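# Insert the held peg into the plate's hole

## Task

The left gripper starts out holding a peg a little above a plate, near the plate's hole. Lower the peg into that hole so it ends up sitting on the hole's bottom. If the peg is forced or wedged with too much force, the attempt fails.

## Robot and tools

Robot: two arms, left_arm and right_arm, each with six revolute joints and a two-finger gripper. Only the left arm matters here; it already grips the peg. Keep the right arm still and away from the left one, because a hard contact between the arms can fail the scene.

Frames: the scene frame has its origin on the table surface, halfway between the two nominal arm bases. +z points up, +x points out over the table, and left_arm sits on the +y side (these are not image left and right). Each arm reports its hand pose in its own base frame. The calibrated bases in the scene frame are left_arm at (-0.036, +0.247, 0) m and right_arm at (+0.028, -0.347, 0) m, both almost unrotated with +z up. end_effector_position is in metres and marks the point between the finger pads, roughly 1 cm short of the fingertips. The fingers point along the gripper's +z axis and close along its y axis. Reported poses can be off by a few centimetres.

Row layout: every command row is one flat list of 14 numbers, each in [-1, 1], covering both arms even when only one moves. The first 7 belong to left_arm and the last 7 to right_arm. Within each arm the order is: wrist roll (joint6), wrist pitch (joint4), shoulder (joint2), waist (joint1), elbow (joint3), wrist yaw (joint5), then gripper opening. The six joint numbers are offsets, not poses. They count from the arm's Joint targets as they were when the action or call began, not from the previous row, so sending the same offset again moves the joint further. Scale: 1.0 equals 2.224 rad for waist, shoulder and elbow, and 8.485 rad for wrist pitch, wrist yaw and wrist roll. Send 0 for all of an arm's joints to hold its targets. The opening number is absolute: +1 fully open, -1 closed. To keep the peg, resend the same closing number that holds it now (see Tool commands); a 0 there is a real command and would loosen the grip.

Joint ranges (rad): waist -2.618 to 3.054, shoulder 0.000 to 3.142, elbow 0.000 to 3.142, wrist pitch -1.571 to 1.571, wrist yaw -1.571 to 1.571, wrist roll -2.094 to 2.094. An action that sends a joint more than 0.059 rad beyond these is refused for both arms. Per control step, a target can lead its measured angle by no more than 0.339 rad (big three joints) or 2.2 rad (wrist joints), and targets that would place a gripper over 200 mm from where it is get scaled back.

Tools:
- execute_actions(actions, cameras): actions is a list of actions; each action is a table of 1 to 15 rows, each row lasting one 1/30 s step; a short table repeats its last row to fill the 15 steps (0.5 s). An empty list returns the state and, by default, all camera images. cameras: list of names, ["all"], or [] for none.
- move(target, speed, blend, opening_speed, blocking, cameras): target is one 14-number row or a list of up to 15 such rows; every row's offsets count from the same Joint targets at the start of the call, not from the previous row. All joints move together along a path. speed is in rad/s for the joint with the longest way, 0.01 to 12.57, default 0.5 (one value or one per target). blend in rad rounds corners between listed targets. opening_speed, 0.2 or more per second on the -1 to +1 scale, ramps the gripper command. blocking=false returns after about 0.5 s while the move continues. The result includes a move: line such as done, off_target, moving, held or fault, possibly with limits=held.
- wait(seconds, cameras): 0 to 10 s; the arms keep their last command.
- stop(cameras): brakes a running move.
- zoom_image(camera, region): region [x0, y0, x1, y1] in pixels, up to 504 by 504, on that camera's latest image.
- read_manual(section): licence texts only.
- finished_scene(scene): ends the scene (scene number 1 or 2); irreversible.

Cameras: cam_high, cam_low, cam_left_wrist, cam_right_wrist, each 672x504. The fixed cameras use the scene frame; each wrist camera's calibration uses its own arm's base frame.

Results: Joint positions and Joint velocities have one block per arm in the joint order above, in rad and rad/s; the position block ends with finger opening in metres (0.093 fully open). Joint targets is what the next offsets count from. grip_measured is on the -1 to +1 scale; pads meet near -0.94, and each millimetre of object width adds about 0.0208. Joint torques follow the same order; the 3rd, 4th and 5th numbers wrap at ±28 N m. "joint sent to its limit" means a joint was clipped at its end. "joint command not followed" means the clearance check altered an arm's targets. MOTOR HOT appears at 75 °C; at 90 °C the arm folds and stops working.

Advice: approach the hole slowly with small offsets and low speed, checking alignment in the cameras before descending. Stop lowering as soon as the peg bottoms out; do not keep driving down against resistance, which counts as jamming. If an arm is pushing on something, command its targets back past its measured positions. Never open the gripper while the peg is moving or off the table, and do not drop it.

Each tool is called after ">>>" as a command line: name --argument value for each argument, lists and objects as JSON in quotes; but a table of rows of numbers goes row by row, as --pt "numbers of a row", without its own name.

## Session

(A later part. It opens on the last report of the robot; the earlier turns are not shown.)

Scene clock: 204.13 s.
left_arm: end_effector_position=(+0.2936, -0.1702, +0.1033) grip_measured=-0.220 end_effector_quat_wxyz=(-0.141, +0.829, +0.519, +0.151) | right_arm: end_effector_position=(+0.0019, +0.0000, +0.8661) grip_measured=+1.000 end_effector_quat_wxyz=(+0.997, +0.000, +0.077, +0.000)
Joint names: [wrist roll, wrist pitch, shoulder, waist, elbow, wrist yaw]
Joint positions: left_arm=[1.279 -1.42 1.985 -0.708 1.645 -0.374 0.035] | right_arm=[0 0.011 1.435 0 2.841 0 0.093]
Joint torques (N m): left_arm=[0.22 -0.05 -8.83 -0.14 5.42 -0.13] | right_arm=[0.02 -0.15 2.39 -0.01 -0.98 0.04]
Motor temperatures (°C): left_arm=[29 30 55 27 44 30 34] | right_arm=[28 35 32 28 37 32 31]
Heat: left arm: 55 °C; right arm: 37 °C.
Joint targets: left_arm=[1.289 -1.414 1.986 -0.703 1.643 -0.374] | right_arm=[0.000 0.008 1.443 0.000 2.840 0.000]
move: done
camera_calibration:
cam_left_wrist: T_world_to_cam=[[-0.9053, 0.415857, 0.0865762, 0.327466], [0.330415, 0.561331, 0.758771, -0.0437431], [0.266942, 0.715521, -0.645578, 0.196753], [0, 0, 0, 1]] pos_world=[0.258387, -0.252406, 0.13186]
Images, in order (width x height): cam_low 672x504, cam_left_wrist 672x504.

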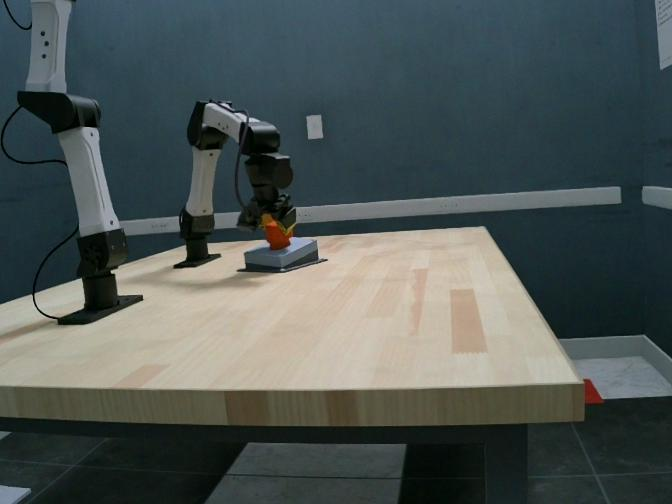

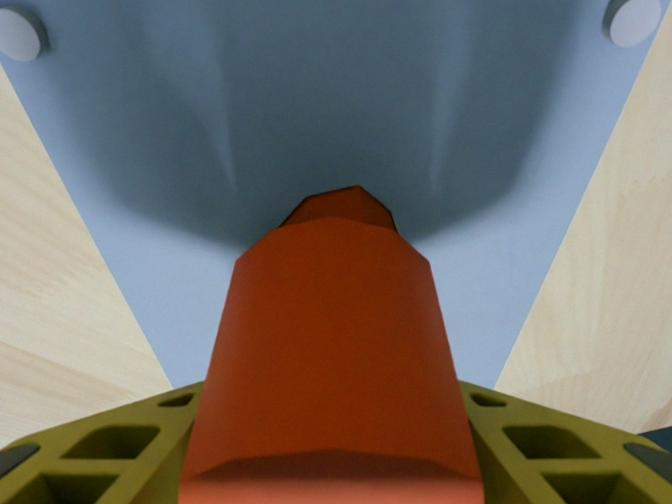

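>>> move --target '[0.00024,0.00307,0,0.00085,-0.01151,0,-0.921165,0,0,0,0,0,0,1.0]' --speed 0.04 --cameras '["cam_left_wrist","cam_low"]'

>>> zoom_image --camera "cam_low" --region '[255, 215, 305, 260]'

Scene clock: 208.97 s.
left_arm: end_effector_position=(+0.2935, -0.1693, +0.0982) grip_measured=-0.220 end_effector_quat_wxyz=(-0.141, +0.829, +0.520, +0.151) | right_arm: end_effector_position=(+0.0019, +0.0000, +0.8661) grip_measured=+1.000 end_effector_quat_wxyz=(+0.997, +0.000, +0.077, +0.000)
Joint names: [wrist roll, wrist pitch, shoulder, waist, elbow, wrist yaw]
Joint positions: left_arm=[1.28 -1.399 1.985 -0.706 1.624 -0.374 0.035] | right_arm=[0 0.011 1.435 0 2.841 0 0.093]
Joint torques (N m): left_arm=[0.25 0.04 -8.91 -0.02 4.78 -0.08] | right_arm=[0 -0.19 2.32 0.16 -0.96 0]
Motor temperatures (°C): left_arm=[29 30 55 27 44 30 34] | right_arm=[28 35 32 28 37 32 31]
Heat: left arm: 55 °C; right arm: 37 °C.
Joint targets: left_arm=[1.291 -1.388 1.986 -0.701 1.618 -0.374] | right_arm=[0.000 0.008 1.443 0.000 2.840 0.000]
move: done
camera_calibration:
cam_left_wrist: T_world_to_cam=[[-0.905646, 0.415093, 0.0866211, 0.32756], [0.330022, 0.561725, 0.75865, -0.0401412], [0.266253, 0.715656, -0.645714, 0.19309], [0, 0, 0, 1]] pos_world=[0.25849, -0.251606, 0.12676]
Images, in order (width x height): cam_low 672x504, cam_left_wrist 672x504.

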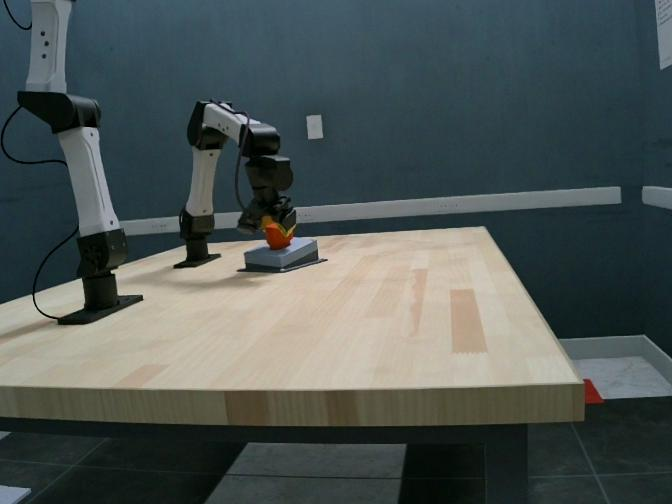

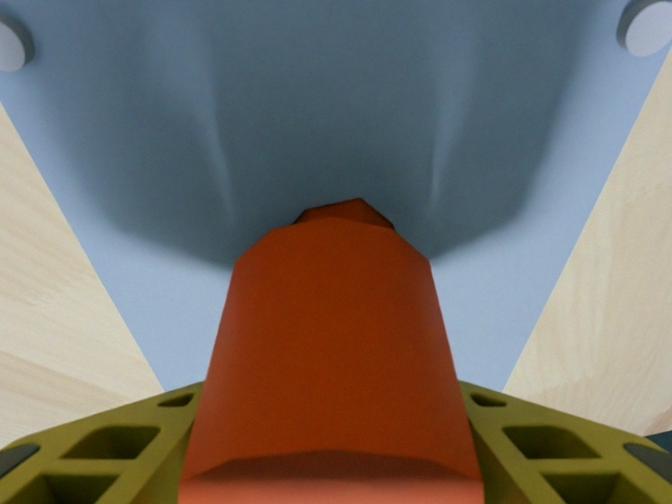

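Scaled by 10.080 from the camera's 672x504 image, which has a finer 960x720 frame.

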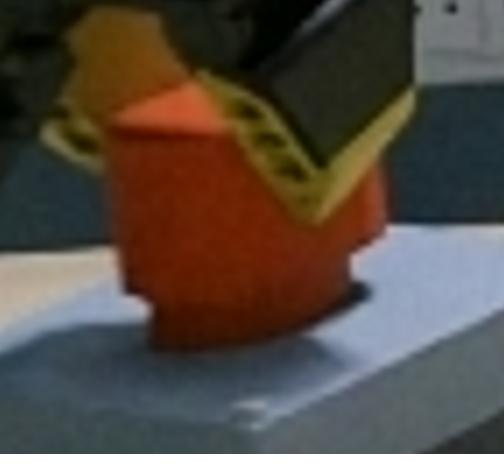

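>>> move --target '[0,0.0009,0,0,-0.0036,0,-0.921165,0,0,0,0,0,0,1.0]' --speed 0.04

>>> move --target '[0,0.0004,0,0,-0.0027,0,-0.921165,0,0,0,0,0,0,1.0]' --speed 0.04

Scene clock: 211.97 s.
left_arm: end_effector_position=(+0.2936, -0.1693, +0.0979) grip_measured=-0.220 end_effector_quat_wxyz=(-0.141, +0.829, +0.520, +0.151) | right_arm: end_effector_position=(+0.0019, +0.0000, +0.8661) grip_measured=+1.000 end_effector_quat_wxyz=(+0.997, +0.000, +0.077, +0.000)
Joint names: [wrist roll, wrist pitch, shoulder, waist, elbow, wrist yaw]
Joint positions: left_arm=[1.28 -1.398 1.985 -0.706 1.623 -0.374 0.035] | right_arm=[0 0.011 1.435 0 2.841 0 0.093]
Joint torques (N m): left_arm=[0.29 0.22 -8.58 -0.21 4.14 -0.14] | right_arm=[0.02 -0.1 2.39 0.02 -0.75 -0.05]
Motor temperatures (°C): left_arm=[29 30 55 27 44 30 34] | right_arm=[28 35 32 28 37 32 31]
Heat: left arm: 55 °C; right arm: 37 °C.
Joint targets: left_arm=[1.291 -1.380 1.986 -0.701 1.610 -0.374] | right_arm=[0.000 0.008 1.443 0.000 2.840 0.000]
move: done

Scene clock: 212.67 s.
left_arm: end_effector_position=(+0.2935, -0.1691, +0.0976) grip_measured=-0.220 end_effector_quat_wxyz=(-0.142, +0.829, +0.520, +0.151) | right_arm: end_effector_position=(+0.0019, +0.0000, +0.8661) grip_measured=+1.000 end_effector_quat_wxyz=(+0.997, +0.000, +0.077, +0.000)
Joint names: [wrist roll, wrist pitch, shoulder, waist, elbow, wrist yaw]
Joint positions: left_arm=[1.28 -1.397 1.985 -0.706 1.622 -0.374 0.035] | right_arm=[0 0.011 1.435 0 2.841 0 0.093]
Joint torques (N m): left_arm=[0.25 0.18 -8.51 -0.29 3.77 -0.13] | right_arm=[-0.04 -0.18 2.13 -0.32 -0.94 0.06]
Motor temperatures (°C): left_arm=[29 30 55 27 44 30 34] | right_arm=[28 35 32 28 37 32 31]
Heat: left arm: 55 °C; right arm: 37 °C.
Joint targets: left_arm=[1.291 -1.376 1.986 -0.701 1.603 -0.374] | right_arm=[0.000 0.008 1.443 0.000 2.840 0.000]
move: done

>>> move --target '[0,-0.0014,0,0.0027,-0.0018,0.0012,-0.921165,0,0,0,0,0,0,1.0]' --speed 0.05

>>> move --target '[0,0.0014,0,-0.0054,-0.0018,-0.0024,-0.921165,0,0,0,0,0,0,1.0]' --speed 0.05 --cameras '["cam_left_wrist","cam_low"]'

>>> zoom_image --camera "cam_low" --region '[255, 215, 305, 260]'

Scene clock: 216.63 s.
left_arm: end_effector_position=(+0.2934, -0.1691, +0.0976) grip_measured=-0.220 end_effector_quat_wxyz=(-0.142, +0.829, +0.520, +0.151) | right_arm: end_effector_position=(+0.0019, +0.0000, +0.8661) grip_measured=+1.000 end_effector_quat_wxyz=(+0.997, +0.000, +0.077, +0.000)
Joint names: [wrist roll, wrist pitch, shoulder, waist, elbow, wrist yaw]
Joint positions: left_arm=[1.28 -1.397 1.985 -0.706 1.621 -0.374 0.035] | right_arm=[0 0.011 1.435 0 2.841 0 0.093]
Joint torques (N m): left_arm=[0.3 0.09 -8.65 0.08 3.4 -0.02] | right_arm=[0.03 -0.07 2.29 -0.2 -0.84 0.03]
Motor temperatures (°C): left_arm=[29 30 55 27 44 30 34] | right_arm=[28 35 32 28 37 32 31]
Heat: left arm: 55 °C; right arm: 37 °C.
Joint targets: left_arm=[1.291 -1.388 1.986 -0.695 1.600 -0.364] | right_arm=[0.000 0.008 1.443 0.000 2.840 0.000]
move: done

Scene clock: 217.37 s.
left_arm: end_effector_position=(+0.2932, -0.1693, +0.0972) grip_measured=-0.220 end_effector_quat_wxyz=(-0.143, +0.830, +0.517, +0.155) | right_arm: end_effector_position=(+0.0019, +0.0000, +0.8661) grip_measured=+1.000 end_effector_quat_wxyz=(+0.997, +0.000, +0.077, +0.000)
Joint names: [wrist roll, wrist pitch, shoulder, waist, elbow, wrist yaw]
Joint positions: left_arm=[1.28 -1.395 1.985 -0.71 1.618 -0.382 0.035] | right_arm=[0 0.011 1.435 0 2.841 0 0.093]
Joint torques (N m): left_arm=[0.3 0.16 -8.65 -0.34 3.49 -0.17] | right_arm=[0 -0.11 2.36 -0.03 -1.1 0.02]
Motor temperatures (°C): left_arm=[29 30 55 27 44 30 34] | right_arm=[28 35 32 28 37 32 31]
Heat: left arm: 55 °C; right arm: 37 °C.
Joint targets: left_arm=[1.291 -1.377 1.986 -0.707 1.596 -0.384] | right_arm=[0.000 0.008 1.443 0.000 2.840 0.000]
move: done
camera_calibration:
cam_left_wrist: T_world_to_cam=[[-0.903552, 0.419679, 0.0863943, 0.327383], [0.330366, 0.553947, 0.7642, -0.0412707], [0.27286, 0.719036, -0.639167, 0.190517], [0, 0, 0, 1]] pos_world=[0.257457, -0.251523, 0.125028]
Images, in order (width x height): cam_low 672x504, cam_left_wrist 672x504.

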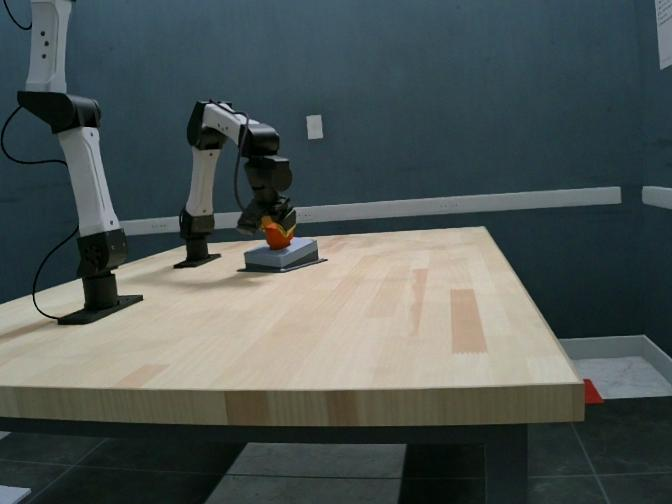

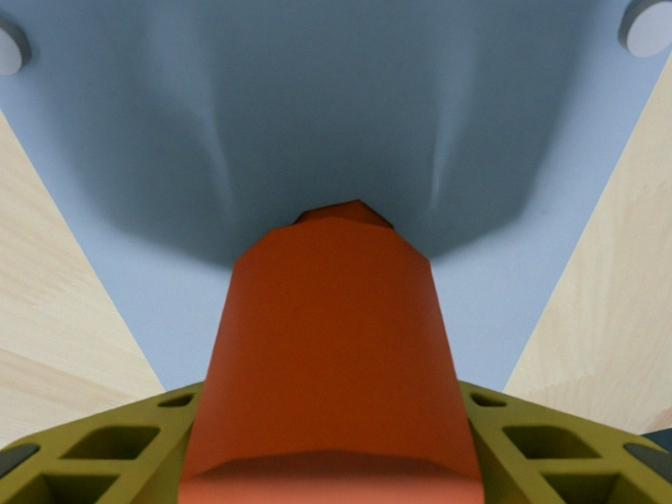

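Scaled by 10.080 from the camera's 672x504 image, which has a finer 960x720 frame.

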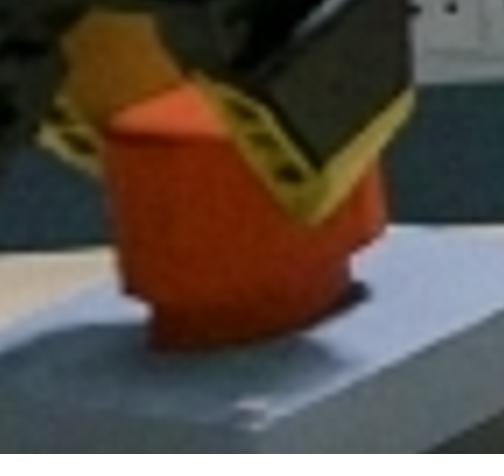

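>>> move --target '[0,0,0,0.0036,-0.0009,0.0022,-0.921165,0,0,0,0,0,0,1.0]' --speed 0.05

>>> move --target '[0,-0.0008,0,0.0018,0.0045,0.0012,-0.921165,0,0,0,0,0,0,1.0]' --speed 0.05

Scene clock: 220.27 s.
left_arm: end_effector_position=(+0.2932, -0.1693, +0.0972) grip_measured=-0.220 end_effector_quat_wxyz=(-0.143, +0.830, +0.517, +0.155) | right_arm: end_effector_position=(+0.0019, +0.0000, +0.8661) grip_measured=+1.000 end_effector_quat_wxyz=(+0.997, +0.000, +0.077, +0.000)
Joint names: [wrist roll, wrist pitch, shoulder, waist, elbow, wrist yaw]
Joint positions: left_arm=[1.28 -1.395 1.985 -0.71 1.618 -0.382 0.035] | right_arm=[0 0.011 1.435 0 2.841 0 0.093]
Joint torques (N m): left_arm=[0.32 0.15 -8.75 0.18 3.28 0.04] | right_arm=[0 -0.11 2.52 -0.13 -0.72 -0.01]
Motor temperatures (°C): left_arm=[29 30 55 27 44 30 34] | right_arm=[28 35 32 28 37 32 31]
Heat: left arm: 55 °C; right arm: 37 °C.
Joint targets: left_arm=[1.291 -1.377 1.986 -0.699 1.594 -0.366] | right_arm=[0.000 0.008 1.443 0.000 2.840 0.000]
move: done

Scene clock: 220.97 s.
left_arm: end_effector_position=(+0.2931, -0.1693, +0.0972) grip_measured=-0.220 end_effector_quat_wxyz=(-0.143, +0.830, +0.517, +0.155) | right_arm: end_effector_position=(+0.0019, +0.0000, +0.8661) grip_measured=+1.000 end_effector_quat_wxyz=(+0.997, +0.000, +0.077, +0.000)
Joint names: [wrist roll, wrist pitch, shoulder, waist, elbow, wrist yaw]
Joint positions: left_arm=[1.28 -1.395 1.985 -0.71 1.618 -0.382 0.035] | right_arm=[0 0.011 1.435 0 2.841 0 0.093]
Joint torques (N m): left_arm=[0.33 0.07 -8.88 0.55 4.38 0.18] | right_arm=[0.05 -0.12 2.18 -0.05 -0.81 -0.03]
Motor temperatures (°C): left_arm=[29 30 55 27 44 30 34] | right_arm=[28 35 32 28 37 32 31]
Heat: left arm: 55 °C; right arm: 37 °C.
Joint targets: left_arm=[1.291 -1.384 1.986 -0.695 1.604 -0.355] | right_arm=[0.000 0.008 1.443 0.000 2.840 0.000]
move: done

>>> move --target '[-0.0006,-0.0008,0,-0.0058,0.0045,-0.003,-0.921165,0,0,0,0,0,0,1.0]' --speed 0.06

>>> move --target '[0,0,0,0,0,0,0.35,0,0,0,0,0,0,1.0]' --opening_speed 0.6 --cameras '["cam_left_wrist","cam_low"]'

>>> zoom_image --camera "cam_low" --region '[255, 215, 305, 260]'

Scene clock: 225.77 s.
left_arm: end_effector_position=(+0.2932, -0.1693, +0.0972) grip_measured=-0.220 end_effector_quat_wxyz=(-0.143, +0.830, +0.517, +0.155) | right_arm: end_effector_position=(+0.0019, +0.0000, +0.8661) grip_measured=+1.000 end_effector_quat_wxyz=(+0.997, +0.000, +0.077, +0.000)
Joint names: [wrist roll, wrist pitch, shoulder, waist, elbow, wrist yaw]
Joint positions: left_arm=[1.279 -1.395 1.985 -0.71 1.618 -0.382 0.035] | right_arm=[0 0.011 1.435 0 2.841 0 0.093]
Joint torques (N m): left_arm=[0.2 -0.02 -8.8 -0.35 4.97 -0.16] | right_arm=[0.09 -0.12 2.21 -0.34 -0.83 0]
Motor temperatures (°C): left_arm=[29 30 56 28 44 30 34] | right_arm=[28 35 32 28 36 32 31]
Heat: left arm: 56 °C; right arm: 36 °C.
Joint targets: left_arm=[1.286 -1.390 1.986 -0.708 1.614 -0.381] | right_arm=[0.000 0.008 1.443 0.000 2.840 0.000]
move: done

Scene clock: 228.10 s.
left_arm: end_effector_position=(+0.2928, -0.1692, +0.0970) grip_measured=+0.348 end_effector_quat_wxyz=(-0.144, +0.830, +0.517, +0.155) | right_arm: end_effector_position=(+0.0019, +0.0000, +0.8661) grip_measured=+1.000 end_effector_quat_wxyz=(+0.997, +0.000, +0.077, +0.000)
Joint names: [wrist roll, wrist pitch, shoulder, waist, elbow, wrist yaw]
Joint positions: left_arm=[1.279 -1.395 1.985 -0.711 1.616 -0.383 0.062] | right_arm=[0 0.011 1.435 0 2.841 0 0.093]
Joint torques (N m): left_arm=[0.21 -0.06 -8.8 -0.5 4.96 -0.12] | right_arm=[-0.05 -0.15 2.44 -0.14 -0.95 0]
Motor temperatures (°C): left_arm=[29 30 56 28 44 30 34] | right_arm=[28 34 32 28 36 32 31]
Heat: left arm: 56 °C; right arm: 36 °C.
Joint targets: left_arm=[1.286 -1.390 1.986 -0.708 1.614 -0.381] | right_arm=[0.000 0.008 1.443 0.000 2.840 0.000]
move: done
camera_calibration:
cam_left_wrist: T_world_to_cam=[[-0.903255, 0.420091, 0.0874864, 0.326997], [0.331094, 0.552615, 0.764848, -0.0415176], [0.27296, 0.719819, -0.638242, 0.190327], [0, 0, 0, 1]] pos_world=[0.257156, -0.251426, 0.124622]
Images, in order (width x height): cam_low 672x504, cam_left_wrist 672x504.

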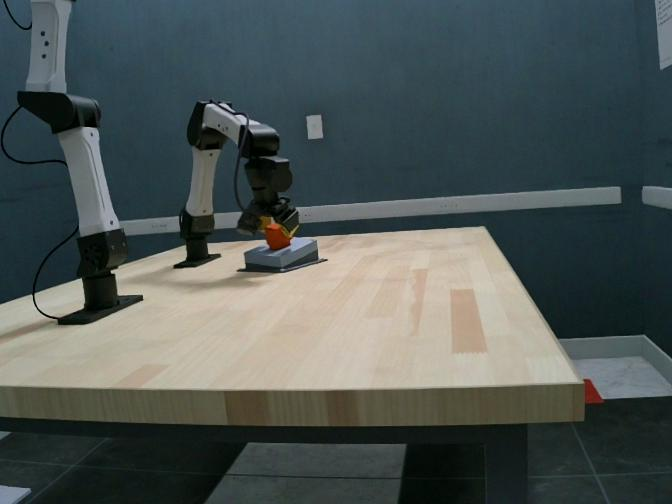

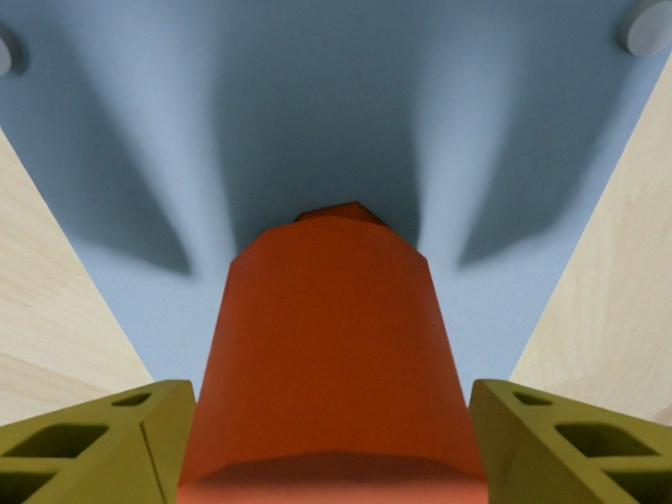

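Scaled by 10.080 from the camera's 672x504 image, which has a finer 960x720 frame.

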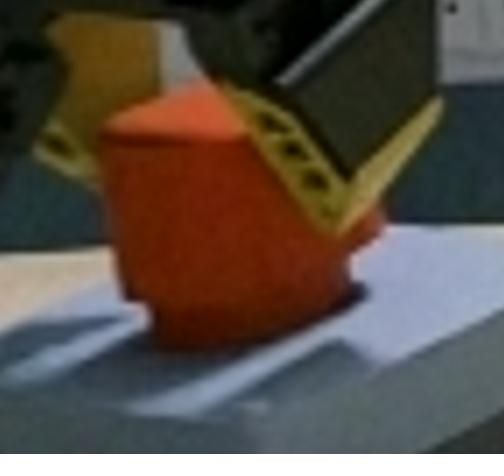

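>>> move --target '[0,-0.01827,0,-0.00764,0.07806,0,0.35,0,0,0,0,0,0,1.0]' --speed 0.13 --cameras '["cam_left_wrist","cam_low"]'

>>> zoom_image --camera "cam_low" --region '[240, 190, 320, 270]'

Scene clock: 244.83 s.
left_arm: end_effector_position=(+0.2952, -0.1753, +0.1330) grip_measured=+0.348 end_effector_quat_wxyz=(-0.137, +0.832, +0.514, +0.158) | right_arm: end_effector_position=(+0.0019, +0.0000, +0.8661) grip_measured=+1.000 end_effector_quat_wxyz=(+0.997, +0.000, +0.077, +0.000)
Joint names: [wrist roll, wrist pitch, shoulder, waist, elbow, wrist yaw]
Joint positions: left_arm=[1.279 -1.527 1.985 -0.72 1.762 -0.383 0.062] | right_arm=[0 0.011 1.435 0 2.841 0 0.093]
Joint torques (N m): left_arm=[0.23 -0.22 -9.1 -0.87 7.64 -0.15] | right_arm=[0.02 -0.07 2.15 -0.13 -0.81 -0.02]
Motor temperatures (°C): left_arm=[29 30 56 27 43 30 33] | right_arm=[28 34 32 28 36 32 31]
Heat: left arm: 56 °C; right arm: 36 °C.
Joint targets: left_arm=[1.286 -1.545 1.986 -0.725 1.787 -0.381] | right_arm=[0.000 0.008 1.443 0.000 2.840 0.000]
move: done
camera_calibration:
cam_left_wrist: T_world_to_cam=[[-0.900244, 0.429057, 0.0739649, 0.330972], [0.328024, 0.556686, 0.763218, -0.0646111], [0.286289, 0.711344, -0.641894, 0.212221], [0, 0, 0, 1]] pos_world=[0.258393, -0.257, 0.161056]
Images, in order (width x height): cam_low 672x504, cam_left_wrist 672x504.

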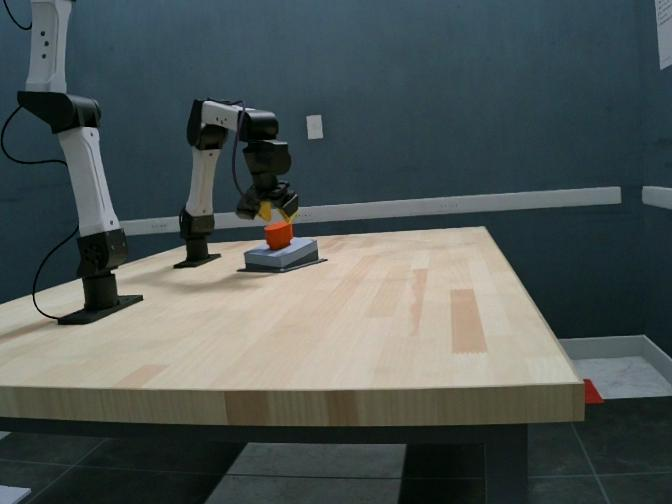

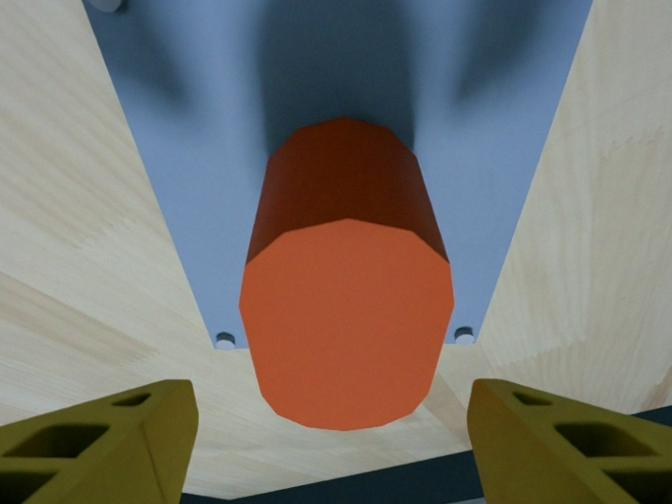

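Scaled by 6.300 from the camera's 672x504 image, which has a finer 960x720 frame.

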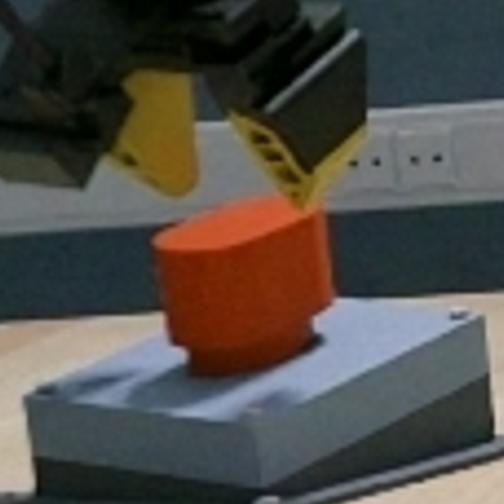

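>>> finished_scene --scene 2

The scene is finished: the task was done.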